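## Task

Read the lot number on the shelf edge under each foam block. Every foam block whose number shows up more than once anywhere in the storeroom must end up on the desk, resting entirely on the desk top with nothing overhanging its edge. Every other foam block stays on the shelf where it started. The robot must not fall over or finish leaning.

## Robot and tools

Robot: TidyBot++, a wheeled base (0.54 m long, 0.50 m wide, 0.38 m tall) on four powered casters. It carries one seven-joint arm with a two-finger gripper. The shoulder sits 0.12 m ahead of the base centre, 0.68 m up. Cameras: base_camera on the base, and wrist_camera, which looks along the hand. At the start the arm is folded with the hand pointing down. In that pose the hand reaches up to 0.08 m past the base front and the elbow is up to 1.15 m high. A hand pointing down can rise to about 0.94 m, and only when it is near the base.

Frames, in metres. Base frame: origin on the floor below the base centre, x forward, y left, z up. Odometry frame: the base frame as it was when the scene began. hand_pose is the point midway between the finger pads, given in the base frame. Its z axis runs out along the fingers, and the fingers close along its y axis.

Tool move. Arguments:
- base: one object holding any of three relative offsets from where the base is when the command begins. translate_m: forward, positive (-2 to 2 m). strafe_m: sideways, left positive (-2 to 2 m). rotate_rad: turn, counter-clockwise positive (-6.3 to 6.3 rad).
- joints: absolute targets by name, in rad. joint_2_rad runs -2.249 to 2.249 (shoulder; 0 is upright; positive leans forward). joint_4_rad runs -2.579 to 2.579 (elbow; 0 is straight). joint_6_rad runs -2.099 to 2.099 (wrist). joint_1, 3, 5 and 7 turn freely and take the short way round. joint_1 positive is clockwise from above, the reverse of rotate_rad. gripper_pos runs 0 (open, about 85 mm gap) to 1 (closed).
- target: a single list of seven numbers [x, y, z, qw, qx, qy, qz]. It is an absolute hand pose in the base frame, position in metres, as hand_pose prints it. When target is given, joints may contain only gripper_pos.
- speeds: caps for this action only. translate_m and strafe_m 0.05 to 0.5 m/s; rotate_rad 0.1 to 1.57 rad/s. When translating and strafing together, cap only one of them.
- cameras: list from base_camera, wrist_camera, all. [] means none.
- blocking: true (default) returns once everything is still; false returns after about 0.5 s while motion continues.
A move with no action just reports state. Unknown keys make a call invalid; values out of range are refused. After a refusal or an unplanned stop, your remaining move, wait and finished_scene calls in that reply do not run.

Other tools. wait(seconds 0 to 10, cameras) lets time pass and reports state. stop(cameras) brakes all running motions. zoom_image(camera, region [x0, y0, x1, y1] in pixels, top-left origin, up to 504 by 504) enlarges part of the newest image. Use it to read the lot numbers. read_manual gives licence texts only. finished_scene(scene) ends the current scene with its number and cannot be undone; make no further call after it.

Result lines. move: done, or the worst status. base_status, joint_status, hand_status report done, moving, off_target (stopped short and may still push), contact_stop or time_out (unplanned stops), not_followed (withheld by a check), torque_fault, or limit_stop_at_motor_heat. Other lines: base_odometry (x, y, heading in rad, from wheel turns, so slip counts as travel), base_tilt in degrees, joint_positions, hand_pose, hand_target, motor_effort in % (peak in brackets), motor temperatures, on_its_own, and pictures (the camera order). joint command not followed or pose unreachable means the self-collision check blocked the arm. ARM HIT means the arm struck itself or the base hard.

Practical notes. Hand targets usually settle within 3 cm. To correct one, add the desired-minus-read position to your previous target. To hold a loaded hand, resend hand_target, not hand_pose. The arm sags under a load. A gripper at 1 that reads off_target is holding something. Closed fingertips stick out about 20 mm past the hand point. The arm does not avoid obstacles and keeps pushing when blocked. Forward, low targets close to the base can fail or hit the base.

Avoid: dropping objects or releasing them while they move, slamming or hard pushes, squeezing hard on something still resting on a surface, and driving while the arm is caught on furniture (tipping risk above about 0.6 m). Do not reach far out from the folded pose over nearby furniture, or swing a stretched arm sideways. Torque overloads freeze the arm for 10 s. Motors overheat when holding loads or straining, and at 75 °C the arm sinks. A loose object may get nudged now and then. Leave the goal stable before ending the scene.

Each tool is called after ">>>" as name(argument=value, ...) on one line, values as JSON.

## Session

>>> move()

Scene clock: 0.00 s.
Motor temperatures (°C): [38 35 31 37 40 37 42]
base_odometry: x=+0.000 y=+0.000 heading=+0.000
base_tilt: forward=-0.4 right=+0.6
base_status: not commanded
joint_positions: joint_1_rad=-0.038 joint_2_rad=-0.374 joint_3_rad=+3.113 joint_4_rad=-2.523 joint_5_rad=-0.004 joint_6_rad=-0.911 joint_7_rad=+1.592 gripper_pos=+0.000
joint_status: not commanded
motor_effort: joint_1_rad=-1 joint_2_rad=-1 joint_3_rad=+1 joint_4_rad=+15 joint_5_rad=+1 joint_6_rad=+1 joint_7_rad=+0
hand_pose: x=+0.2532 y=+0.0103 z=+0.5912 quat_wxyz=(+0.003, +0.998, +0.042, +0.041) (m; base frame)
hand_target: x=+0.2524 y=+0.0102 z=+0.5907 quat_wxyz=(+0.003, +0.998, +0.042, +0.040) (m; base frame)
hand_status: not commanded
pictures: base_camera, wrist_camera
Images, in order (width x height): base_camera 644x364, wrist_camera 644x476.

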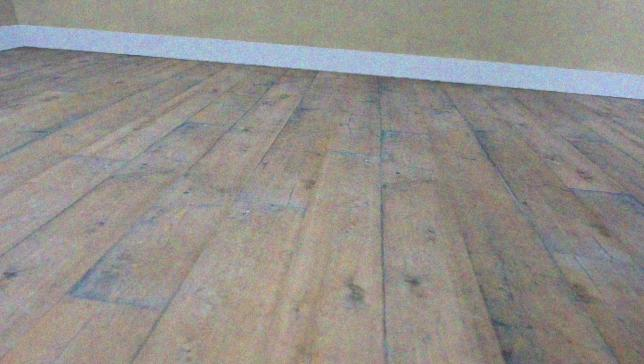

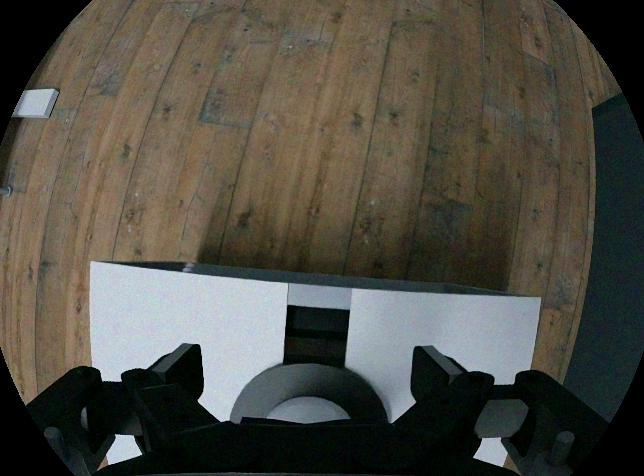

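>>> move(joints={"joint_1_rad":0,"joint_2_rad":-0.85,"joint_3_rad":3.14,"joint_4_rad":-2.5,"joint_5_rad":0,"joint_6_rad":-0.05,"joint_7_rad":1.57}, cameras=["wrist_camera"])

>>> move(base={"rotate_rad":-1.57}, cameras=["wrist_camera","base_camera"])

>>> move(base={"rotate_rad":-1.57}, cameras=["wrist_camera","base_camera"])

Scene clock: 2.33 s.
Motor temperatures (°C): [38 35 31 37 40 37 42]
move: done
base_odometry: x=+0.000 y=+0.000 heading=+0.000
base_tilt: forward=-0.3 right=+0.6
base_status: not commanded
joint_positions: joint_1_rad=-0.020 joint_2_rad=-0.834 joint_3_rad=+3.124 joint_4_rad=-2.512 joint_5_rad=-0.004 joint_6_rad=-0.108 joint_7_rad=+1.592 gripper_pos=+0.000
joint_status: all done
motor_effort: joint_1_rad=+0(2) joint_2_rad=+5(7) joint_3_rad=+1(2) joint_4_rad=+22(23) joint_5_rad=+1(2) joint_6_rad=+9(9) joint_7_rad=+0(1)
hand_pose: x=+0.4235 y=+0.0136 z=+0.8640 quat_wxyz=(+0.000, +0.779, +0.023, +0.627) (m; base frame)
hand_target: x=+0.4250 y=+0.0019 z=+0.8945 quat_wxyz=(+0.000, +0.751, +0.000, +0.660) (m; base frame)
hand_status: not commanded
pictures: wrist_camera
Images, in order (width x height): wrist_camera 644x476.

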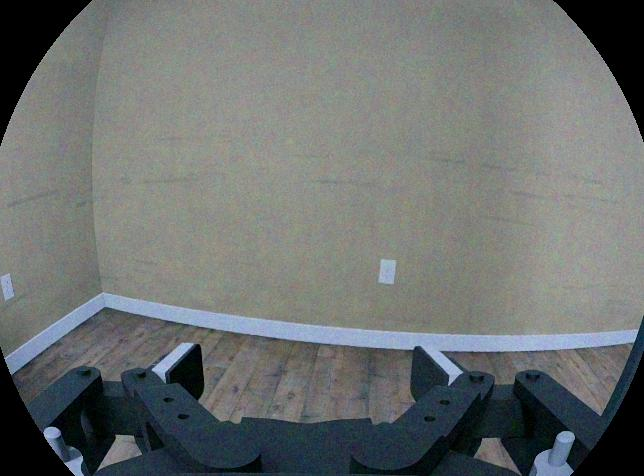

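Scene clock: 4.83 s.
Motor temperatures (°C): [38 35 31 37 40 37 42]
move: done
base_odometry: x=+0.000 y=+0.000 heading=-1.569
base_tilt: forward=-0.4 right=+0.6
base_status: done
joint_positions: joint_1_rad=-0.013 joint_2_rad=-0.835 joint_3_rad=+3.130 joint_4_rad=-2.512 joint_5_rad=-0.004 joint_6_rad=-0.105 joint_7_rad=+1.592 gripper_pos=+0.000
joint_status: not commanded
motor_effort: joint_1_rad=+0(1) joint_2_rad=+5(6) joint_3_rad=+1(2) joint_4_rad=+22(23) joint_5_rad=+1(1) joint_6_rad=+9(9) joint_7_rad=+0(1)
hand_pose: x=+0.4239 y=+0.0095 z=+0.8651 quat_wxyz=(+0.002, +0.778, +0.017, +0.628) (m; base frame)
hand_target: x=+0.4250 y=+0.0019 z=+0.8945 quat_wxyz=(+0.000, +0.751, +0.000, +0.660) (m; base frame)
hand_status: not commanded
pictures: base_camera, wrist_camera
Images, in order (width x height): base_camera 644x364, wrist_camera 644x476.

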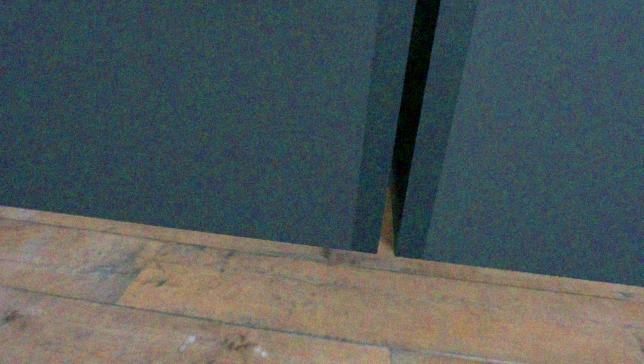

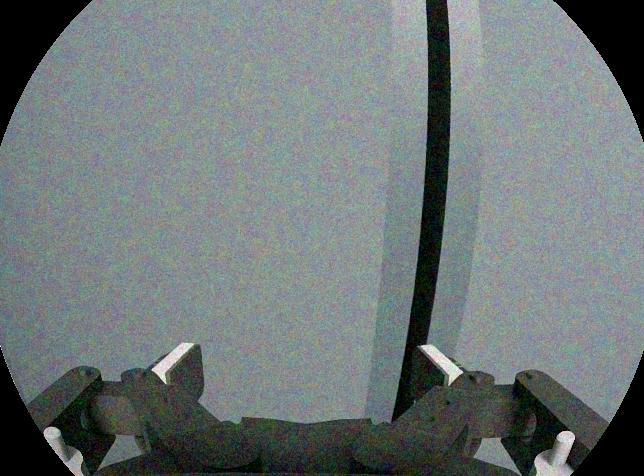

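Scene clock: 7.13 s.
Motor temperatures (°C): [38 35 31 37 40 37 42]
move: done
base_odometry: x=+0.000 y=+0.000 heading=-3.138
base_tilt: forward=-0.4 right=+0.6
base_status: done
joint_positions: joint_1_rad=-0.012 joint_2_rad=-0.835 joint_3_rad=+3.131 joint_4_rad=-2.512 joint_5_rad=-0.004 joint_6_rad=-0.105 joint_7_rad=+1.592 gripper_pos=+0.000
joint_status: not commanded
motor_effort: joint_1_rad=-1(1) joint_2_rad=+5(6) joint_3_rad=+1(2) joint_4_rad=+22(23) joint_5_rad=+1(1) joint_6_rad=+9(9) joint_7_rad=+0(1)
hand_pose: x=+0.4239 y=+0.0089 z=+0.8652 quat_wxyz=(+0.002, +0.778, +0.017, +0.628) (m; base frame)
hand_target: x=+0.4250 y=+0.0019 z=+0.8945 quat_wxyz=(+0.000, +0.751, +0.000, +0.660) (m; base frame)
hand_status: not commanded
pictures: base_camera, wrist_camera
Images, in order (width x height): base_camera 644x364, wrist_camera 644x476.

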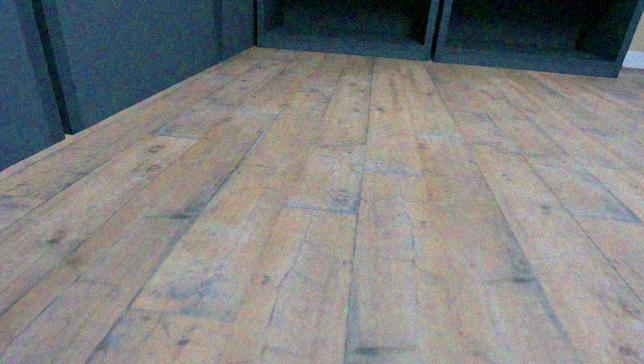

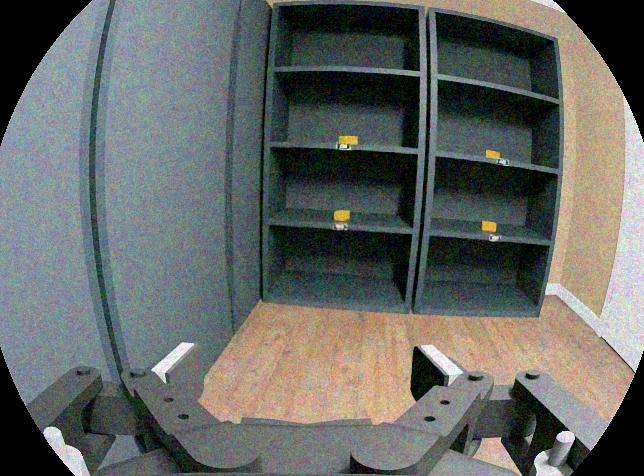

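>>> move(base={"translate_m":0.88,"strafe_m":-0.2,"rotate_rad":-0.25}, cameras=["wrist_camera","base_camera"])

Scene clock: 16.40 s.
Motor temperatures (°C): [38 35 30 37 40 37 42]
move: done
base_odometry: x=-0.881 y=+0.197 heading=+2.894
base_tilt: forward=-0.4 right=+0.6
base_status: done
joint_positions: joint_1_rad=-0.012 joint_2_rad=-0.840 joint_3_rad=+3.131 joint_4_rad=-2.512 joint_5_rad=-0.004 joint_6_rad=-0.103 joint_7_rad=+1.592 gripper_pos=+0.000
joint_status: not commanded
motor_effort: joint_1_rad=+0(1) joint_2_rad=+6(8) joint_3_rad=+1(2) joint_4_rad=+22(24) joint_5_rad=+1(1) joint_6_rad=+8(9) joint_7_rad=+0(1)
hand_pose: x=+0.4230 y=+0.0087 z=+0.8674 quat_wxyz=(+0.002, +0.776, +0.016, +0.631) (m; base frame)
hand_target: x=+0.4250 y=+0.0019 z=+0.8945 quat_wxyz=(+0.000, +0.751, +0.000, +0.660) (m; base frame)
hand_status: not commanded
pictures: base_camera, wrist_camera
Images, in order (width x height): base_camera 644x364, wrist_camera 644x476.

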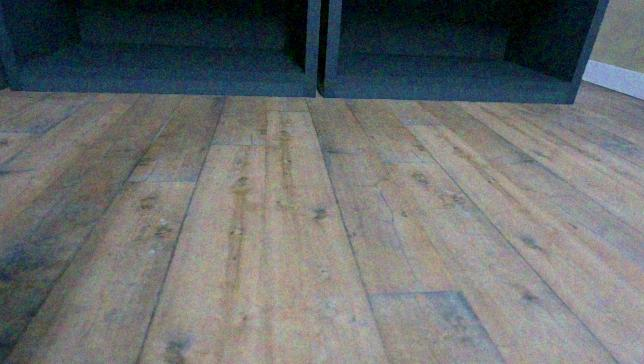

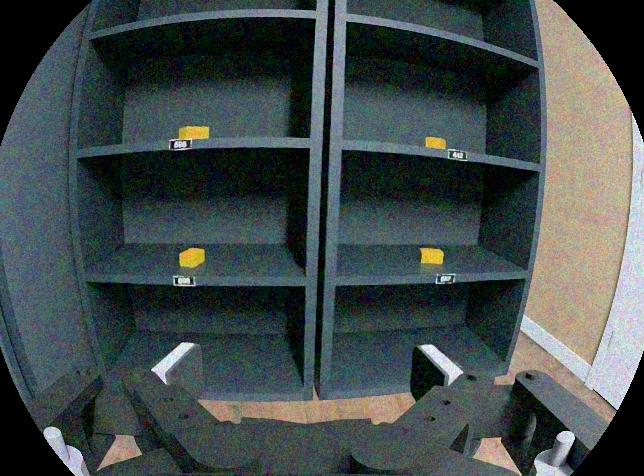

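>>> zoom_image(camera="wrist_camera", region=[160, 130, 200, 160])

>>> zoom_image(camera="wrist_camera", region=[165, 268, 205, 298])

>>> zoom_image(camera="wrist_camera", region=[437, 140, 477, 170])

>>> zoom_image(camera="wrist_camera", region=[425, 265, 465, 295])

Scaled by 12.600.

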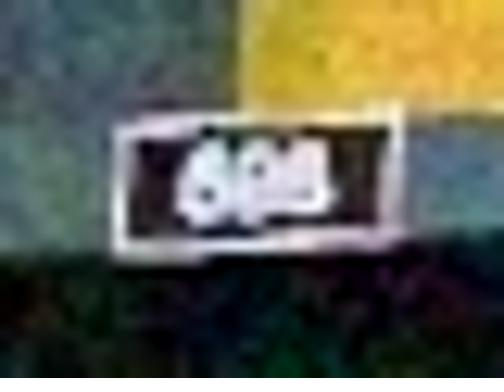

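Scaled by 12.600.

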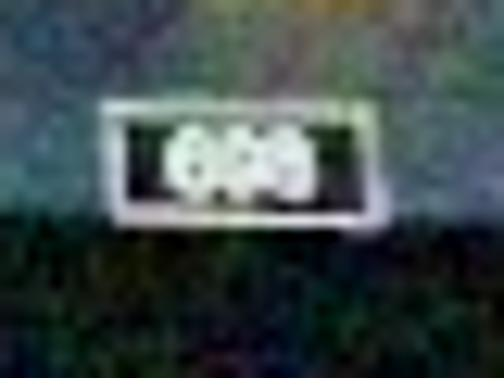

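Scaled by 12.600.

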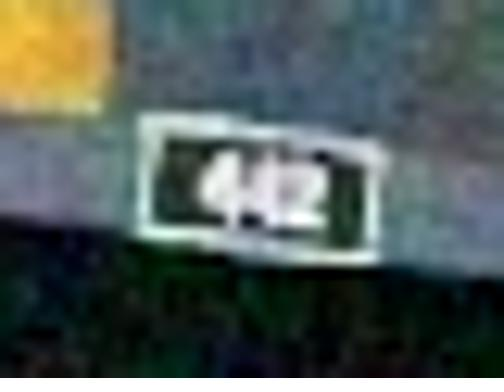

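Scaled by 12.600.

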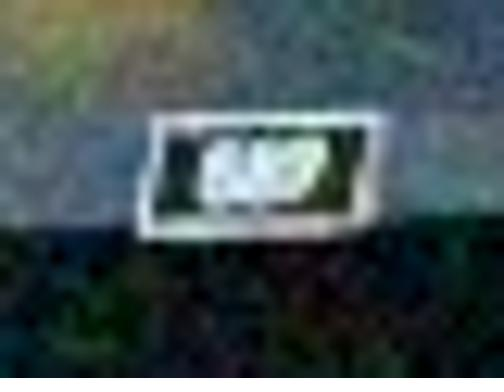

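>>> move(base={"translate_m":0.3}, cameras=["wrist_camera"])

>>> zoom_image(camera="wrist_camera", region=[60, 60, 160, 160])

>>> zoom_image(camera="wrist_camera", region=[60, 270, 160, 370])

>>> zoom_image(camera="wrist_camera", region=[490, 80, 590, 180])

>>> zoom_image(camera="wrist_camera", region=[470, 270, 570, 370])

Scene clock: 18.93 s.
Motor temperatures (°C): [38 35 30 37 40 37 42]
move: done
base_odometry: x=-1.172 y=+0.271 heading=+2.894
base_tilt: forward=-0.4 right=+0.6
base_status: done
joint_positions: joint_1_rad=-0.012 joint_2_rad=-0.841 joint_3_rad=+3.131 joint_4_rad=-2.512 joint_5_rad=-0.004 joint_6_rad=-0.103 joint_7_rad=+1.592 gripper_pos=+0.000
joint_status: not commanded
motor_effort: joint_1_rad=-1(1) joint_2_rad=+6(8) joint_3_rad=+1(1) joint_4_rad=+23(23) joint_5_rad=+1(1) joint_6_rad=+8(9) joint_7_rad=+0(1)
hand_pose: x=+0.4229 y=+0.0087 z=+0.8680 quat_wxyz=(+0.002, +0.775, +0.016, +0.632) (m; base frame)
hand_target: x=+0.4250 y=+0.0019 z=+0.8945 quat_wxyz=(+0.000, +0.751, +0.000, +0.660) (m; base frame)
hand_status: not commanded
pictures: wrist_camera
Images, in order (width x height): wrist_camera 644x476.

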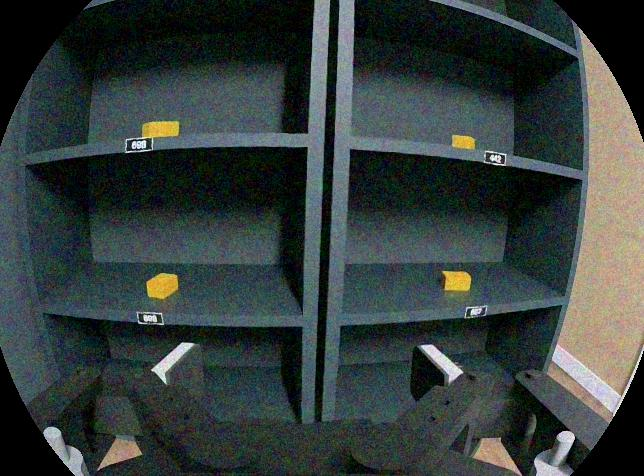

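Scaled by 5.040.

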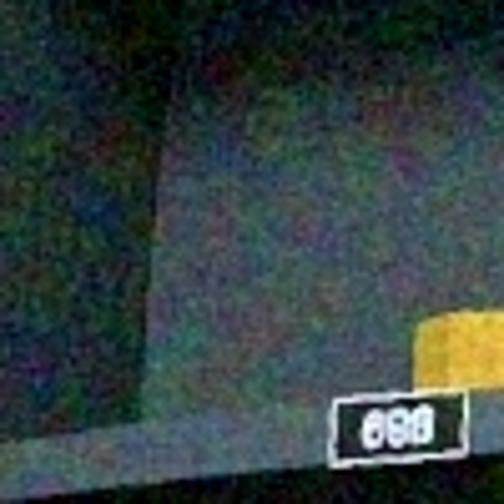

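Scaled by 5.040.

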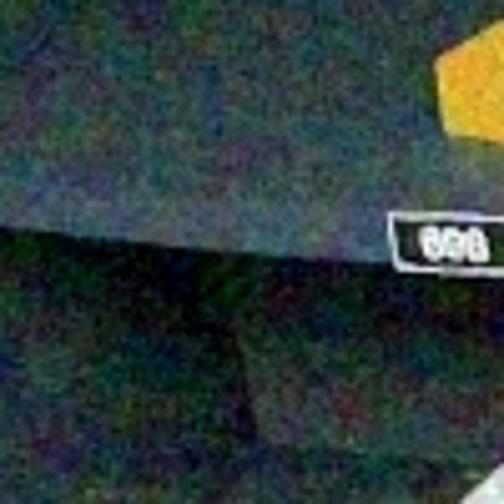

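Scaled by 5.040.

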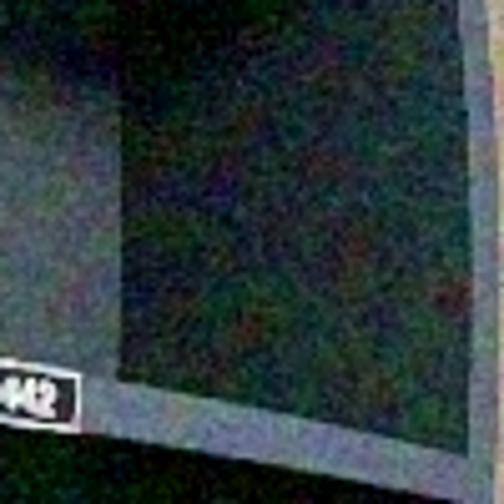

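Scaled by 5.040.

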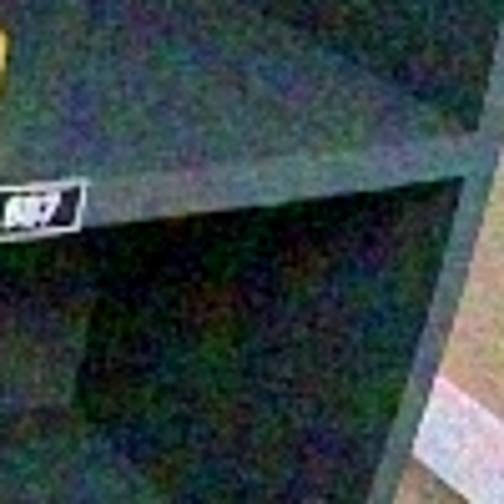

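>>> zoom_image(camera="wrist_camera", region=[122, 134, 158, 156])

>>> zoom_image(camera="wrist_camera", region=[132, 307, 168, 329])

>>> zoom_image(camera="wrist_camera", region=[460, 301, 496, 323])

>>> zoom_image(camera="wrist_camera", region=[478, 147, 514, 169])

Scaled by 14.000.

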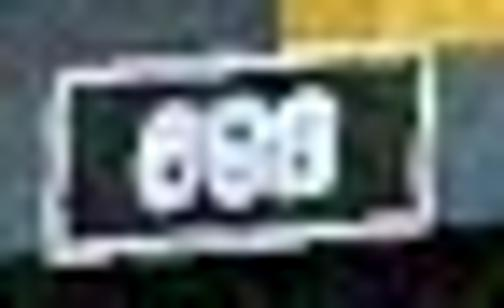

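Scaled by 14.000.

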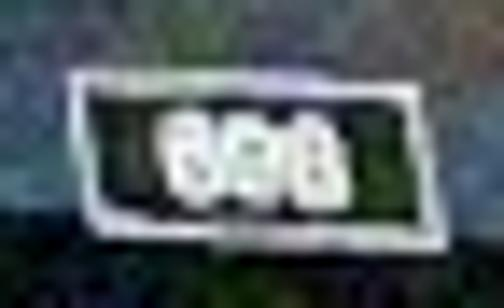

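Scaled by 14.000.

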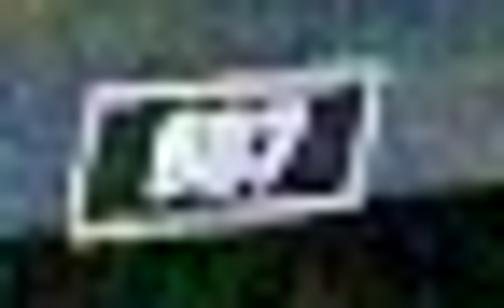

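Scaled by 14.000.

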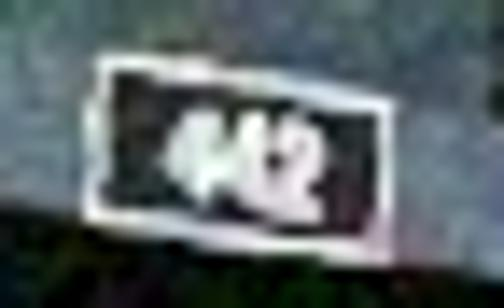

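>>> move(base={"strafe_m":0.36}, cameras=["wrist_camera"])

>>> zoom_image(camera="wrist_camera", region=[230, 100, 380, 180])

>>> zoom_image(camera="wrist_camera", region=[230, 280, 380, 360])

Scene clock: 21.30 s.
Motor temperatures (°C): [38 35 30 37 40 37 42]
move: done
base_odometry: x=-1.260 y=-0.079 heading=+2.894
base_tilt: forward=-0.4 right=+0.6
base_status: done
joint_positions: joint_1_rad=-0.012 joint_2_rad=-0.841 joint_3_rad=+3.132 joint_4_rad=-2.512 joint_5_rad=-0.004 joint_6_rad=-0.103 joint_7_rad=+1.592 gripper_pos=+0.000
joint_status: not commanded
motor_effort: joint_1_rad=+0(1) joint_2_rad=+5(6) joint_3_rad=+1(3) joint_4_rad=+23(23) joint_5_rad=+1(1) joint_6_rad=+8(9) joint_7_rad=-1(1)
hand_pose: x=+0.4229 y=+0.0084 z=+0.8681 quat_wxyz=(+0.002, +0.775, +0.016, +0.632) (m; base frame)
hand_target: x=+0.4250 y=+0.0019 z=+0.8945 quat_wxyz=(+0.000, +0.751, +0.000, +0.660) (m; base frame)
hand_status: not commanded
pictures: wrist_camera
Images, in order (width x height): wrist_camera 644x476.

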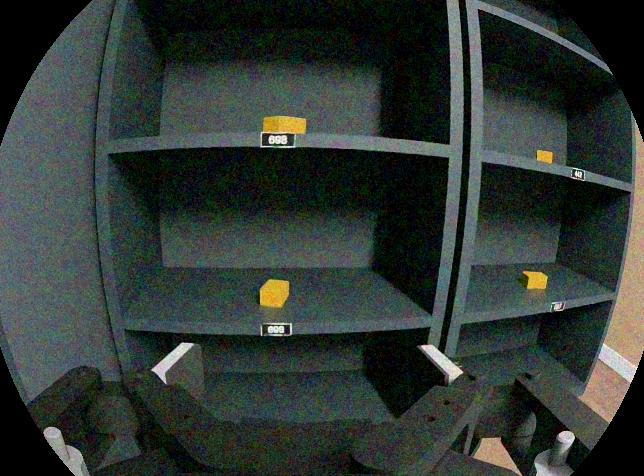

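Scaled by 3.360.

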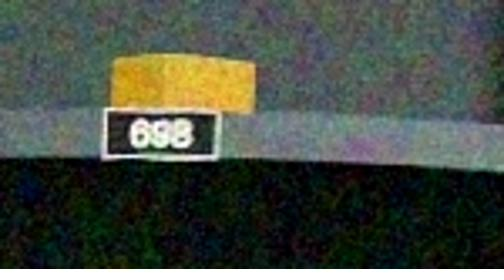

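Scaled by 3.360.

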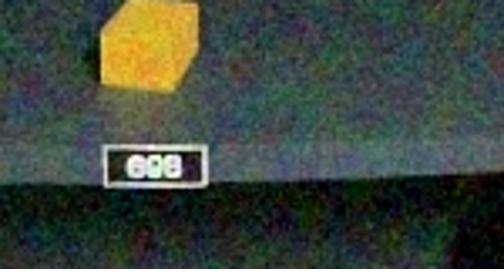

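>>> move(joints={"joint_6_rad":-0.6}, base={"translate_m":0.1}, cameras=["wrist_camera"])

>>> zoom_image(camera="wrist_camera", region=[220, 80, 370, 230])

Scene clock: 22.77 s.
Motor temperatures (°C): [38 35 30 37 40 37 42]
move: done
base_odometry: x=-1.357 y=-0.054 heading=+2.894
base_tilt: forward=-0.4 right=+0.6
base_status: done
joint_positions: joint_1_rad=-0.012 joint_2_rad=-0.843 joint_3_rad=+3.132 joint_4_rad=-2.505 joint_5_rad=-0.004 joint_6_rad=-0.563 joint_7_rad=+1.592 gripper_pos=+0.000
joint_status: all done
motor_effort: joint_1_rad=+0(1) joint_2_rad=+6(8) joint_3_rad=+1(1) joint_4_rad=+21(23) joint_5_rad=+1(1) joint_6_rad=+7(9) joint_7_rad=+0(1)
hand_pose: x=+0.3648 y=+0.0070 z=+0.7436 quat_wxyz=(+0.002, +0.897, +0.018, +0.443) (m; base frame)
hand_target: x=+0.3585 y=+0.0017 z=+0.7391 quat_wxyz=(+0.000, +0.902, +0.000, +0.431) (m; base frame)
hand_status: not commanded
pictures: wrist_camera
Images, in order (width x height): wrist_camera 644x476.

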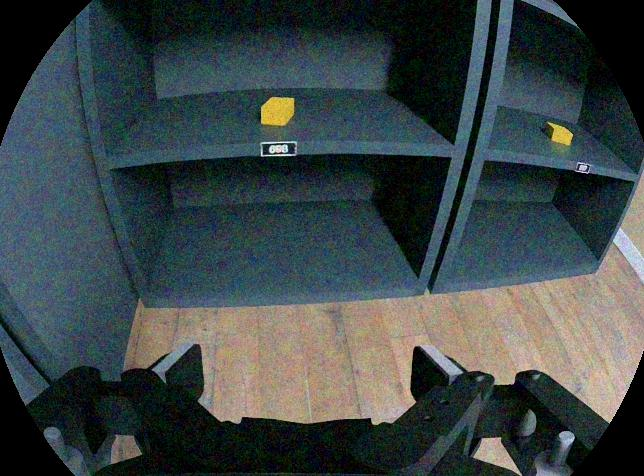

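Scaled by 3.360.

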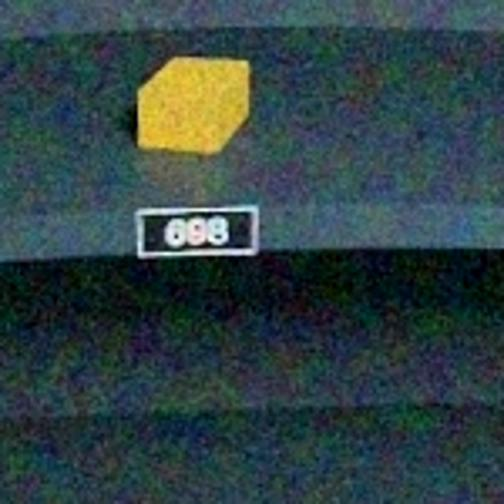

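>>> zoom_image(camera="wrist_camera", region=[258, 138, 302, 162])

>>> zoom_image(camera="wrist_camera", region=[572, 158, 596, 178])

Scaled by 11.455.

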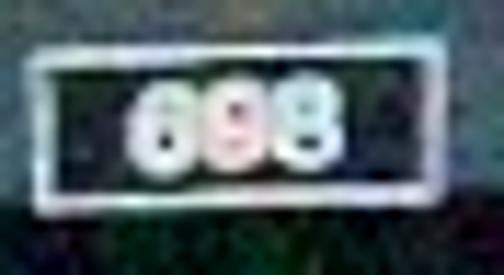

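Scaled by 21.000.

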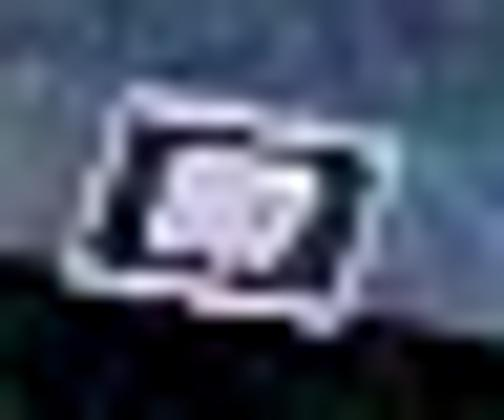

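>>> move(joints={"joint_1_rad":0,"joint_2_rad":-0.14,"joint_3_rad":3.14,"joint_4_rad":-1.19,"joint_5_rad":0,"joint_6_rad":-1.05,"joint_7_rad":1.57}, cameras=["wrist_camera"])

>>> zoom_image(camera="wrist_camera", region=[200, 150, 400, 350])

Scene clock: 27.57 s.
Motor temperatures (°C): [38 35 30 37 40 37 42]
move: done
base_odometry: x=-1.357 y=-0.054 heading=+2.894
base_tilt: forward=-0.3 right=+0.6
base_status: not commanded
joint_positions: joint_1_rad=-0.012 joint_2_rad=-0.161 joint_3_rad=+3.132 joint_4_rad=-1.206 joint_5_rad=-0.004 joint_6_rad=-1.000 joint_7_rad=+1.592 gripper_pos=+0.000
joint_status: all done
motor_effort: joint_1_rad=+0(2) joint_2_rad=-13(15) joint_3_rad=+0(2) joint_4_rad=+20(24) joint_5_rad=+1(1) joint_6_rad=+8(9) joint_7_rad=+0(1)
hand_pose: x=+0.6001 y=+0.0135 z=+1.1130 quat_wxyz=(-0.002, +0.853, +0.018, +0.521) (m; base frame)
hand_target: x=+0.6017 y=+0.0022 z=+1.0977 quat_wxyz=(+0.000, +0.867, +0.000, +0.498) (m; base frame)
hand_status: not commanded
pictures: wrist_camera
Images, in order (width x height): wrist_camera 644x476.

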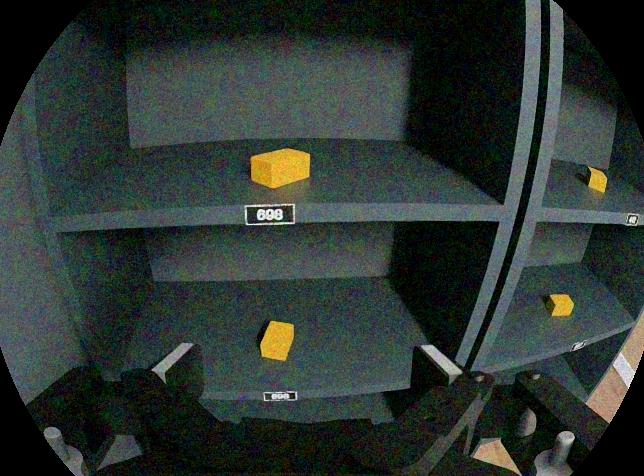

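Scaled by 2.520.

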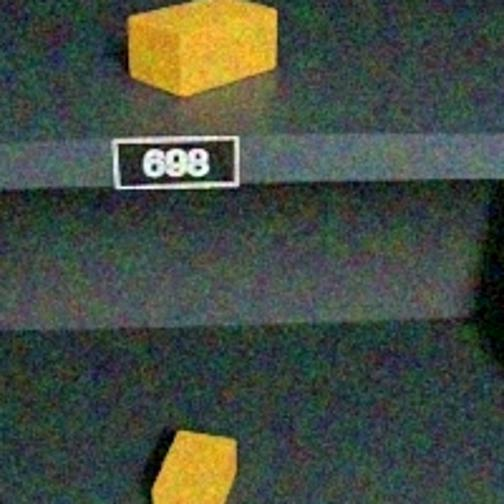

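>>> move(base={"translate_m":0.45,"strafe_m":0.15}, joints={"joint_1_rad":-0.458,"joint_2_rad":0.275,"joint_3_rad":3.14,"joint_4_rad":-0.671,"joint_5_rad":0.85,"joint_6_rad":-1.66,"joint_7_rad":0.73}, speeds={"translate_m":0.15}, cameras=["wrist_camera"])

Scene clock: 34.40 s.
Motor temperatures (°C): [38 35 30 37 40 37 42]
move: done
base_odometry: x=-1.830 y=-0.089 heading=+2.893
base_tilt: forward=-0.3 right=+0.6
base_status: done
joint_positions: joint_1_rad=-0.441 joint_2_rad=+0.262 joint_3_rad=+3.132 joint_4_rad=-0.687 joint_5_rad=+0.785 joint_6_rad=-1.612 joint_7_rad=+0.773 gripper_pos=+0.000
joint_status: all done
motor_effort: joint_1_rad=-1(2) joint_2_rad=-24(28) joint_3_rad=+1(2) joint_4_rad=+16(21) joint_5_rad=+6(6) joint_6_rad=+5(9) joint_7_rad=-1(1)
hand_pose: x=+0.6488 y=+0.0122 z=+1.0843 quat_wxyz=(+0.138, +0.851, -0.276, +0.425) (m; base frame)
hand_target: x=+0.6400 y=-0.0009 z=+1.0881 quat_wxyz=(+0.161, +0.835, -0.308, +0.426) (m; base frame)
hand_status: not commanded
pictures: wrist_camera
Images, in order (width x height): wrist_camera 644x476.

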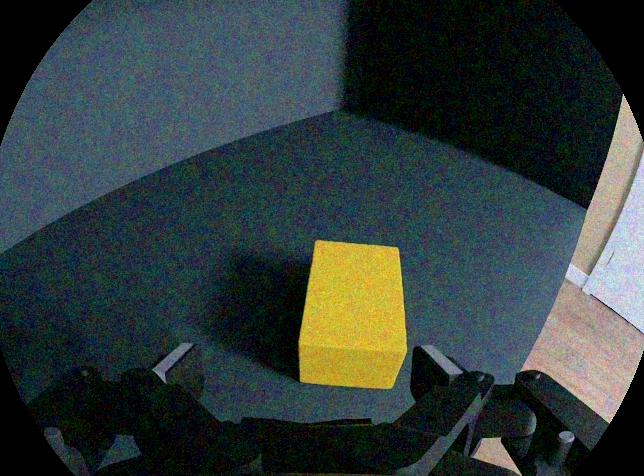

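>>> move(joints={"joint_1_rad":-0.427,"joint_2_rad":0.174,"joint_3_rad":3.14,"joint_4_rad":-0.872,"joint_5_rad":0.831,"joint_6_rad":-1.574,"joint_7_rad":0.674}, cameras=["wrist_camera"])

Scene clock: 36.73 s.
Motor temperatures (°C): [38 35 30 37 40 37 42]
move: done
base_odometry: x=-1.830 y=-0.089 heading=+2.893
base_tilt: forward=-0.3 right=+0.6
base_status: not commanded
joint_positions: joint_1_rad=-0.441 joint_2_rad=+0.178 joint_3_rad=+3.132 joint_4_rad=-0.843 joint_5_rad=+0.785 joint_6_rad=-1.612 joint_7_rad=+0.718 gripper_pos=+0.000
joint_status: all done
motor_effort: joint_1_rad=-1(1) joint_2_rad=-22(26) joint_3_rad=+1(1) joint_4_rad=+16(17) joint_5_rad=+6(7) joint_6_rad=+4(6) joint_7_rad=+0(1)
hand_pose: x=+0.6167 y=-0.0030 z=+1.0655 quat_wxyz=(+0.149, +0.854, -0.288, +0.406) (m; base frame)
hand_target: x=+0.6227 y=-0.0214 z=+1.0713 quat_wxyz=(+0.162, +0.835, -0.308, +0.426) (m; base frame)
hand_status: not commanded
pictures: wrist_camera
Images, in order (width x height): wrist_camera 644x476.

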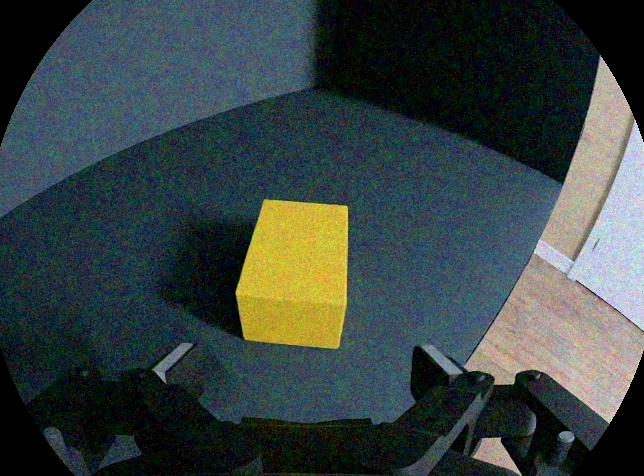

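>>> move(joints={"joint_1_rad":-0.241,"joint_2_rad":0.258,"joint_3_rad":3.14,"joint_4_rad":-0.824,"joint_5_rad":0.732,"joint_6_rad":-1.435,"joint_7_rad":0.74}, cameras=["wrist_camera"])

Scene clock: 38.30 s.
Motor temperatures (°C): [38 35 30 37 40 37 42]
move: done
base_odometry: x=-1.830 y=-0.089 heading=+2.893
base_tilt: forward=-0.3 right=+0.6
base_status: not commanded
joint_positions: joint_1_rad=-0.254 joint_2_rad=+0.238 joint_3_rad=+3.133 joint_4_rad=-0.838 joint_5_rad=+0.785 joint_6_rad=-1.491 joint_7_rad=+0.718 gripper_pos=+0.000
joint_status: all done
motor_effort: joint_1_rad=+0(3) joint_2_rad=-24(28) joint_3_rad=+1(2) joint_4_rad=+17(18) joint_5_rad=+6(7) joint_6_rad=+5(6) joint_7_rad=+0(1)
hand_pose: x=+0.6607 y=-0.0810 z=+1.0577 quat_wxyz=(+0.178, +0.825, -0.334, +0.419) (m; base frame)
hand_target: x=+0.6827 y=-0.0718 z=+1.0532 quat_wxyz=(+0.156, +0.832, -0.318, +0.427) (m; base frame)
hand_status: not commanded
pictures: wrist_camera
Images, in order (width x height): wrist_camera 644x476.

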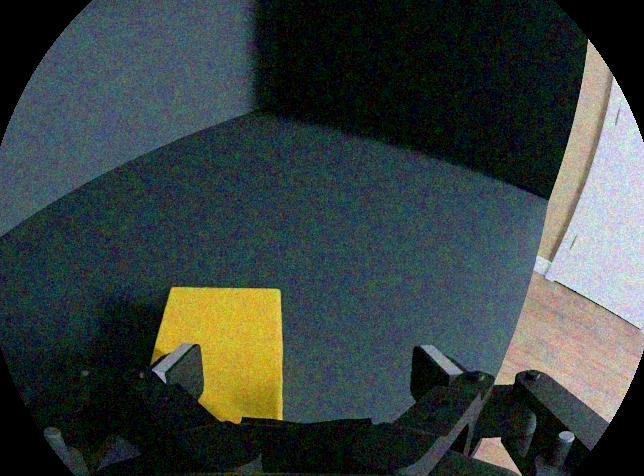

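>>> move(joints={"joint_1_rad":-0.427,"joint_2_rad":0.174,"joint_3_rad":3.14,"joint_4_rad":-0.872,"joint_5_rad":0.831,"joint_6_rad":-1.574,"joint_7_rad":0.674}, cameras=["wrist_camera"])

Scene clock: 39.87 s.
Motor temperatures (°C): [38 35 30 37 40 37 42]
move: done
base_odometry: x=-1.830 y=-0.089 heading=+2.893
base_tilt: forward=-0.3 right=+0.6
base_status: not commanded
joint_positions: joint_1_rad=-0.415 joint_2_rad=+0.174 joint_3_rad=+3.133 joint_4_rad=-0.844 joint_5_rad=+0.785 joint_6_rad=-1.529 joint_7_rad=+0.711 gripper_pos=+0.000
joint_status: all done
motor_effort: joint_1_rad=+0(3) joint_2_rad=-23(27) joint_3_rad=+1(2) joint_4_rad=+17(18) joint_5_rad=+6(7) joint_6_rad=+5(6) joint_7_rad=+0(1)
hand_pose: x=+0.6347 y=-0.0080 z=+1.0806 quat_wxyz=(+0.134, +0.842, -0.286, +0.438) (m; base frame)
hand_target: x=+0.6227 y=-0.0214 z=+1.0713 quat_wxyz=(+0.162, +0.835, -0.308, +0.426) (m; base frame)
hand_status: not commanded
pictures: wrist_camera
Images, in order (width x height): wrist_camera 644x476.

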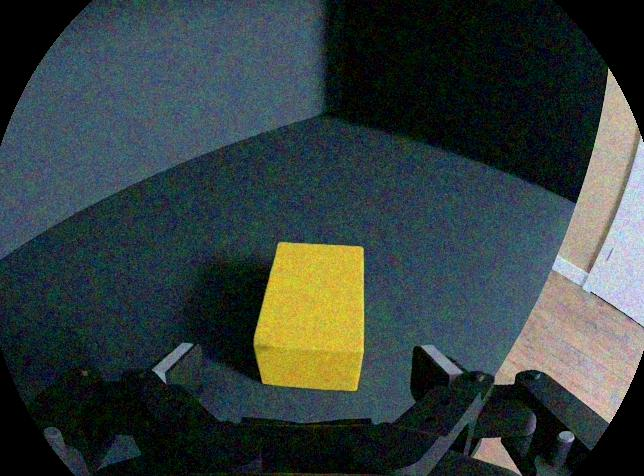

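>>> move(base={"translate_m":0.05,"strafe_m":-0.041}, speeds={"translate_m":0.1}, cameras=["wrist_camera"])

>>> move(joints={"joint_2_rad":0.23}, cameras=["wrist_camera"])

Scene clock: 41.40 s.
Motor temperatures (°C): [38 35 30 37 40 37 42]
move: done
base_odometry: x=-1.869 y=-0.037 heading=+2.894
base_tilt: forward=-0.3 right=+0.6
base_status: done
joint_positions: joint_1_rad=-0.418 joint_2_rad=+0.172 joint_3_rad=+3.134 joint_4_rad=-0.844 joint_5_rad=+0.785 joint_6_rad=-1.529 joint_7_rad=+0.711 gripper_pos=+0.000
joint_status: not commanded
motor_effort: joint_1_rad=+0(2) joint_2_rad=-22(25) joint_3_rad=+1(3) joint_4_rad=+17(17) joint_5_rad=+6(7) joint_6_rad=+5(6) joint_7_rad=+0(1)
hand_pose: x=+0.6339 y=-0.0072 z=+1.0814 quat_wxyz=(+0.133, +0.842, -0.285, +0.439) (m; base frame)
hand_target: x=+0.6227 y=-0.0214 z=+1.0713 quat_wxyz=(+0.162, +0.835, -0.308, +0.426) (m; base frame)
hand_status: not commanded
pictures: wrist_camera
Images, in order (width x height): wrist_camera 644x476.

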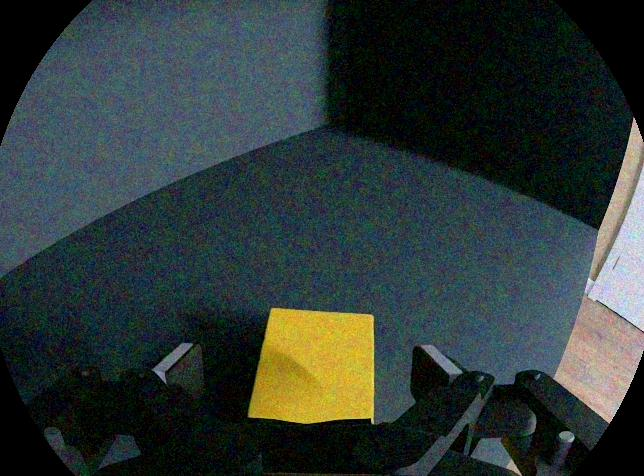

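Scene clock: 42.30 s.
Motor temperatures (°C): [38 35 30 37 40 37 42]
move: done
base_odometry: x=-1.869 y=-0.037 heading=+2.894
base_tilt: forward=-0.3 right=+0.6
base_status: not commanded
joint_positions: joint_1_rad=-0.418 joint_2_rad=+0.213 joint_3_rad=+3.134 joint_4_rad=-0.847 joint_5_rad=+0.785 joint_6_rad=-1.529 joint_7_rad=+0.711 gripper_pos=+0.000
joint_status: all done
motor_effort: joint_1_rad=+0(1) joint_2_rad=-24(26) joint_3_rad=+1(1) joint_4_rad=+17(18) joint_5_rad=+6(7) joint_6_rad=+4(5) joint_7_rad=+0(1)
hand_pose: x=+0.6485 y=-0.0007 z=+1.0605 quat_wxyz=(+0.146, +0.849, -0.279, +0.424) (m; base frame)
hand_target: x=+0.6419 y=-0.0127 z=+1.0456 quat_wxyz=(+0.179, +0.844, -0.298, +0.408) (m; base frame)
hand_status: not commanded
pictures: wrist_camera
Images, in order (width x height): wrist_camera 644x476.

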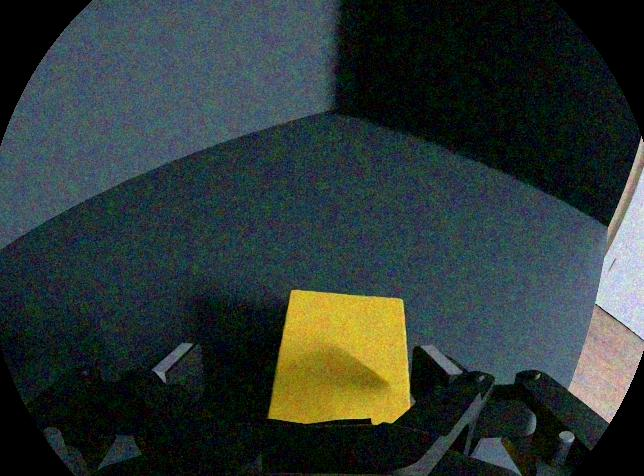

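>>> move(base={"strafe_m":-0.015}, joints={"joint_2_rad":0.25}, cameras=["wrist_camera"])

>>> move(joints={"gripper_pos":0.45}, cameras=["wrist_camera"])

Scene clock: 43.23 s.
Motor temperatures (°C): [38 35 30 37 40 37 42]
move: done
base_odometry: x=-1.865 y=-0.023 heading=+2.894
base_tilt: forward=-0.3 right=+0.6
base_status: done
joint_positions: joint_1_rad=-0.420 joint_2_rad=+0.226 joint_3_rad=+3.136 joint_4_rad=-0.848 joint_5_rad=+0.785 joint_6_rad=-1.529 joint_7_rad=+0.711 gripper_pos=+0.000
joint_status: all done
motor_effort: joint_1_rad=-1(3) joint_2_rad=-25(26) joint_3_rad=+1(3) joint_4_rad=+17(18) joint_5_rad=+6(7) joint_6_rad=+4(5) joint_7_rad=+0(0)
hand_pose: x=+0.6528 y=+0.0016 z=+1.0543 quat_wxyz=(+0.150, +0.851, -0.276, +0.420) (m; base frame)
hand_target: x=+0.6485 y=-0.0097 z=+1.0361 quat_wxyz=(+0.186, +0.847, -0.295, +0.401) (m; base frame)
hand_status: not commanded
pictures: wrist_camera
Images, in order (width x height): wrist_camera 644x476.

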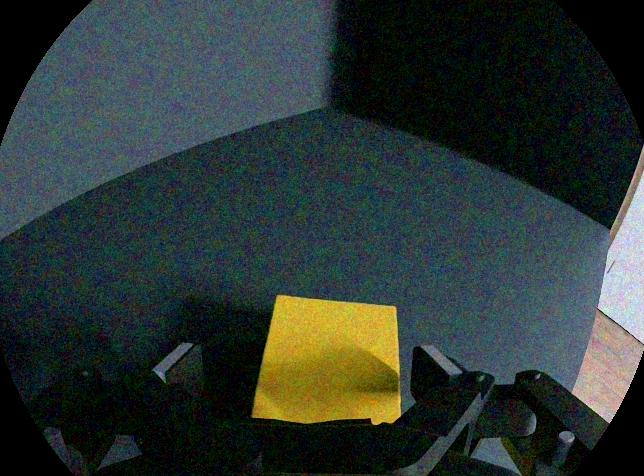

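Scene clock: 44.03 s.
Motor temperatures (°C): [38 35 30 37 40 37 42]
move: done
base_odometry: x=-1.865 y=-0.023 heading=+2.894
base_tilt: forward=-0.3 right=+0.6
base_status: not commanded
joint_positions: joint_1_rad=-0.423 joint_2_rad=+0.222 joint_3_rad=+3.136 joint_4_rad=-0.848 joint_5_rad=+0.795 joint_6_rad=-1.529 joint_7_rad=+0.711 gripper_pos=+0.449
joint_status: all done
motor_effort: joint_1_rad=+0(1) joint_2_rad=-21(25) joint_3_rad=+1(2) joint_4_rad=+14(18) joint_5_rad=+3(7) joint_6_rad=+1(5) joint_7_rad=+0(1)
hand_pose: x=+0.6514 y=+0.0002 z=+1.0581 quat_wxyz=(+0.152, +0.849, -0.276, +0.424) (m; base frame)
hand_target: x=+0.6485 y=-0.0097 z=+1.0361 quat_wxyz=(+0.186, +0.847, -0.295, +0.401) (m; base frame)
hand_status: not commanded
pictures: wrist_camera
Images, in order (width x height): wrist_camera 644x476.

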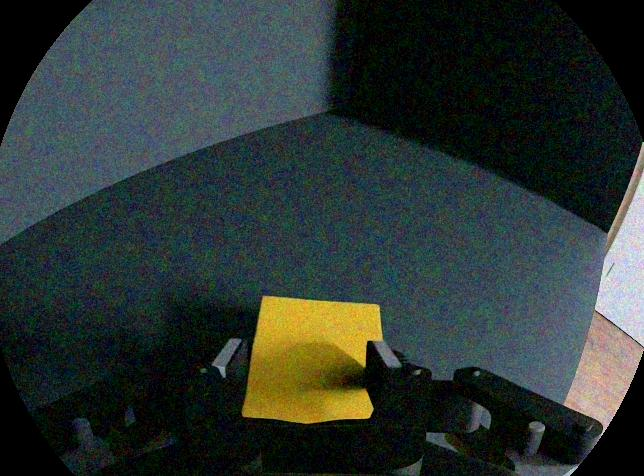

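>>> move(joints={"gripper_pos":0.6}, cameras=["wrist_camera"])

Scene clock: 45.87 s.
Motor temperatures (°C): [38 35 30 37 40 37 42]
move: done
base_odometry: x=-1.865 y=-0.023 heading=+2.894
base_tilt: forward=-0.3 right=+0.6
base_status: not commanded
joint_positions: joint_1_rad=-0.430 joint_2_rad=+0.222 joint_3_rad=+3.135 joint_4_rad=-0.844 joint_5_rad=+0.795 joint_6_rad=-1.529 joint_7_rad=+0.711 gripper_pos=+0.599
joint_status: all done
motor_effort: joint_1_rad=+2(3) joint_2_rad=-19(21) joint_3_rad=+3(3) joint_4_rad=+11(13) joint_5_rad=+4(4) joint_6_rad=-1(4) joint_7_rad=+0(1)
hand_pose: x=+0.6516 y=+0.0042 z=+1.0596 quat_wxyz=(+0.150, +0.849, -0.273, +0.426) (m; base frame)
hand_target: x=+0.6485 y=-0.0097 z=+1.0361 quat_wxyz=(+0.186, +0.847, -0.295, +0.401) (m; base frame)
hand_status: not commanded
pictures: wrist_camera
Images, in order (width x height): wrist_camera 644x476.

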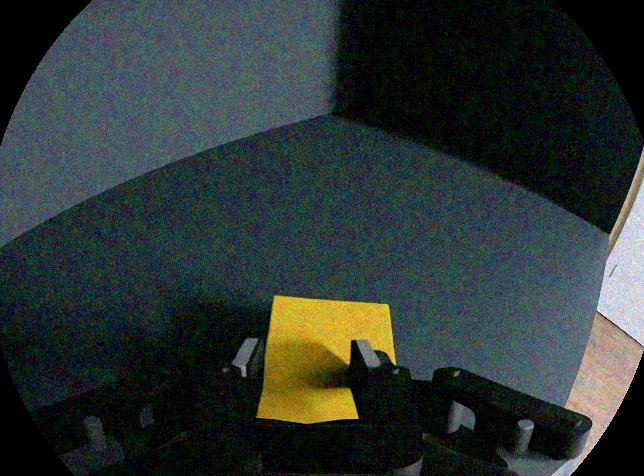

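>>> move(joints={"joint_2_rad":0.14}, cameras=["wrist_camera"])

Scene clock: 47.07 s.
Motor temperatures (°C): [38 35 30 37 40 37 42]
move: done
base_odometry: x=-1.865 y=-0.023 heading=+2.894
base_tilt: forward=-0.3 right=+0.6
base_status: not commanded
joint_positions: joint_1_rad=-0.430 joint_2_rad=+0.135 joint_3_rad=+3.135 joint_4_rad=-0.858 joint_5_rad=+0.795 joint_6_rad=-1.547 joint_7_rad=+0.711 gripper_pos=+0.600
joint_status: all done
motor_effort: joint_1_rad=-1(2) joint_2_rad=-20(27) joint_3_rad=+0(3) joint_4_rad=+17(18) joint_5_rad=+6(7) joint_6_rad=+5(6) joint_7_rad=+0(1)
hand_pose: x=+0.6163 y=-0.0122 z=+1.0914 quat_wxyz=(+0.132, +0.839, -0.288, +0.442) (m; base frame)
hand_target: x=+0.6104 y=-0.0270 z=+1.0864 quat_wxyz=(+0.151, +0.830, -0.313, +0.436) (m; base frame)
hand_status: not commanded
pictures: wrist_camera
Images, in order (width x height): wrist_camera 644x476.

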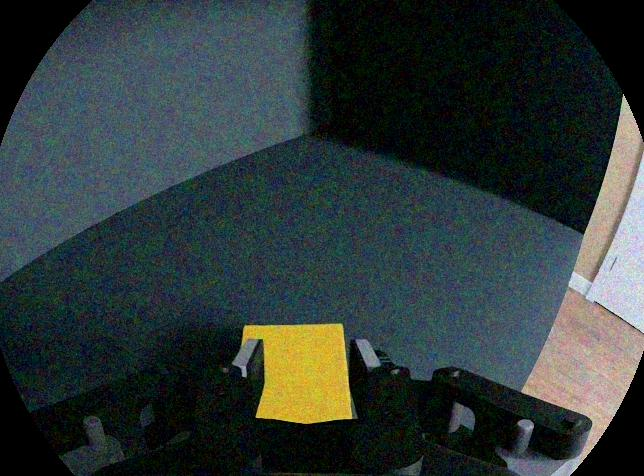

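>>> move(base={"translate_m":-0.5}, cameras=[])

>>> move(base={"translate_m":-0.85,"rotate_rad":-1.62}, joints={"joint_1_rad":0,"joint_2_rad":-0.6,"joint_3_rad":3.14,"joint_4_rad":-2.1,"joint_5_rad":0,"joint_6_rad":-0.8,"joint_7_rad":1.57}, cameras=["wrist_camera","base_camera"])

Scene clock: 49.97 s.
Motor temperatures (°C): [38 35 30 37 40 37 42]
move: done
base_odometry: x=-1.381 y=-0.145 heading=+2.895
base_tilt: forward=-0.3 right=+0.6
base_status: done
joint_positions: joint_1_rad=-0.430 joint_2_rad=+0.127 joint_3_rad=+3.135 joint_4_rad=-0.858 joint_5_rad=+0.795 joint_6_rad=-1.547 joint_7_rad=+0.711 gripper_pos=+0.600
joint_status: not commanded
motor_effort: joint_1_rad=+0(1) joint_2_rad=-20(25) joint_3_rad=+1(1) joint_4_rad=+17(18) joint_5_rad=+6(6) joint_6_rad=+5(6) joint_7_rad=+0(1)
hand_pose: x=+0.6130 y=-0.0137 z=+1.0953 quat_wxyz=(+0.129, +0.837, -0.290, +0.445) (m; base frame)
hand_target: x=+0.6104 y=-0.0270 z=+1.0864 quat_wxyz=(+0.151, +0.830, -0.313, +0.436) (m; base frame)
hand_status: not commanded
pictures: none
No camera images: "cameras" was empty.

Scene clock: 53.37 s.
Motor temperatures (°C): [38 35 30 37 40 37 42]
move: done
base_odometry: x=-0.556 y=-0.353 heading=+1.274
base_tilt: forward=-0.3 right=+0.6
base_status: done
joint_positions: joint_1_rad=-0.018 joint_2_rad=-0.585 joint_3_rad=+3.141 joint_4_rad=-2.070 joint_5_rad=+0.069 joint_6_rad=-0.855 joint_7_rad=+1.527 gripper_pos=+0.600
joint_status: all done
motor_effort: joint_1_rad=+0(5) joint_2_rad=+0(26) joint_3_rad=+1(4) joint_4_rad=+21(23) joint_5_rad=+1(9) joint_6_rad=+7(8) joint_7_rad=+0(2)
hand_pose: x=+0.4237 y=-0.0094 z=+0.8436 quat_wxyz=(+0.021, +0.920, -0.001, +0.391) (m; base frame)
hand_target: x=+0.4271 y=+0.0019 z=+0.8439 quat_wxyz=(+0.000, +0.913, +0.000, +0.408) (m; base frame)
hand_status: not commanded
pictures: base_camera, wrist_camera
Images, in order (width x height): base_camera 644x364, wrist_camera 644x476.

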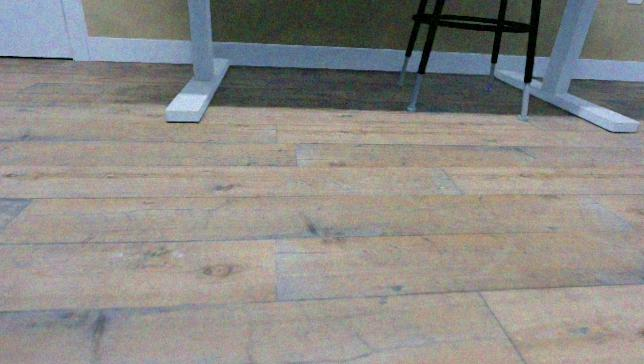

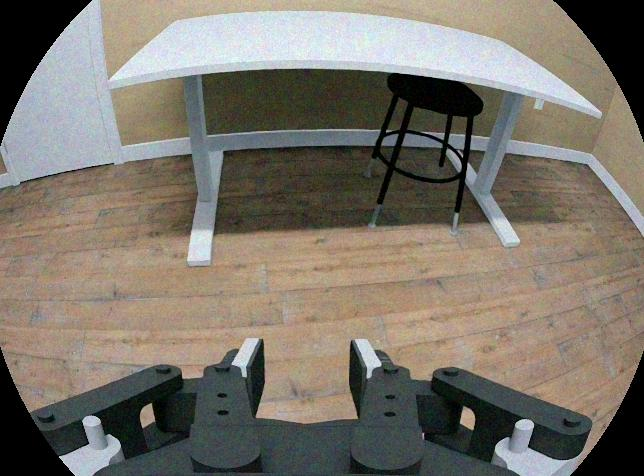

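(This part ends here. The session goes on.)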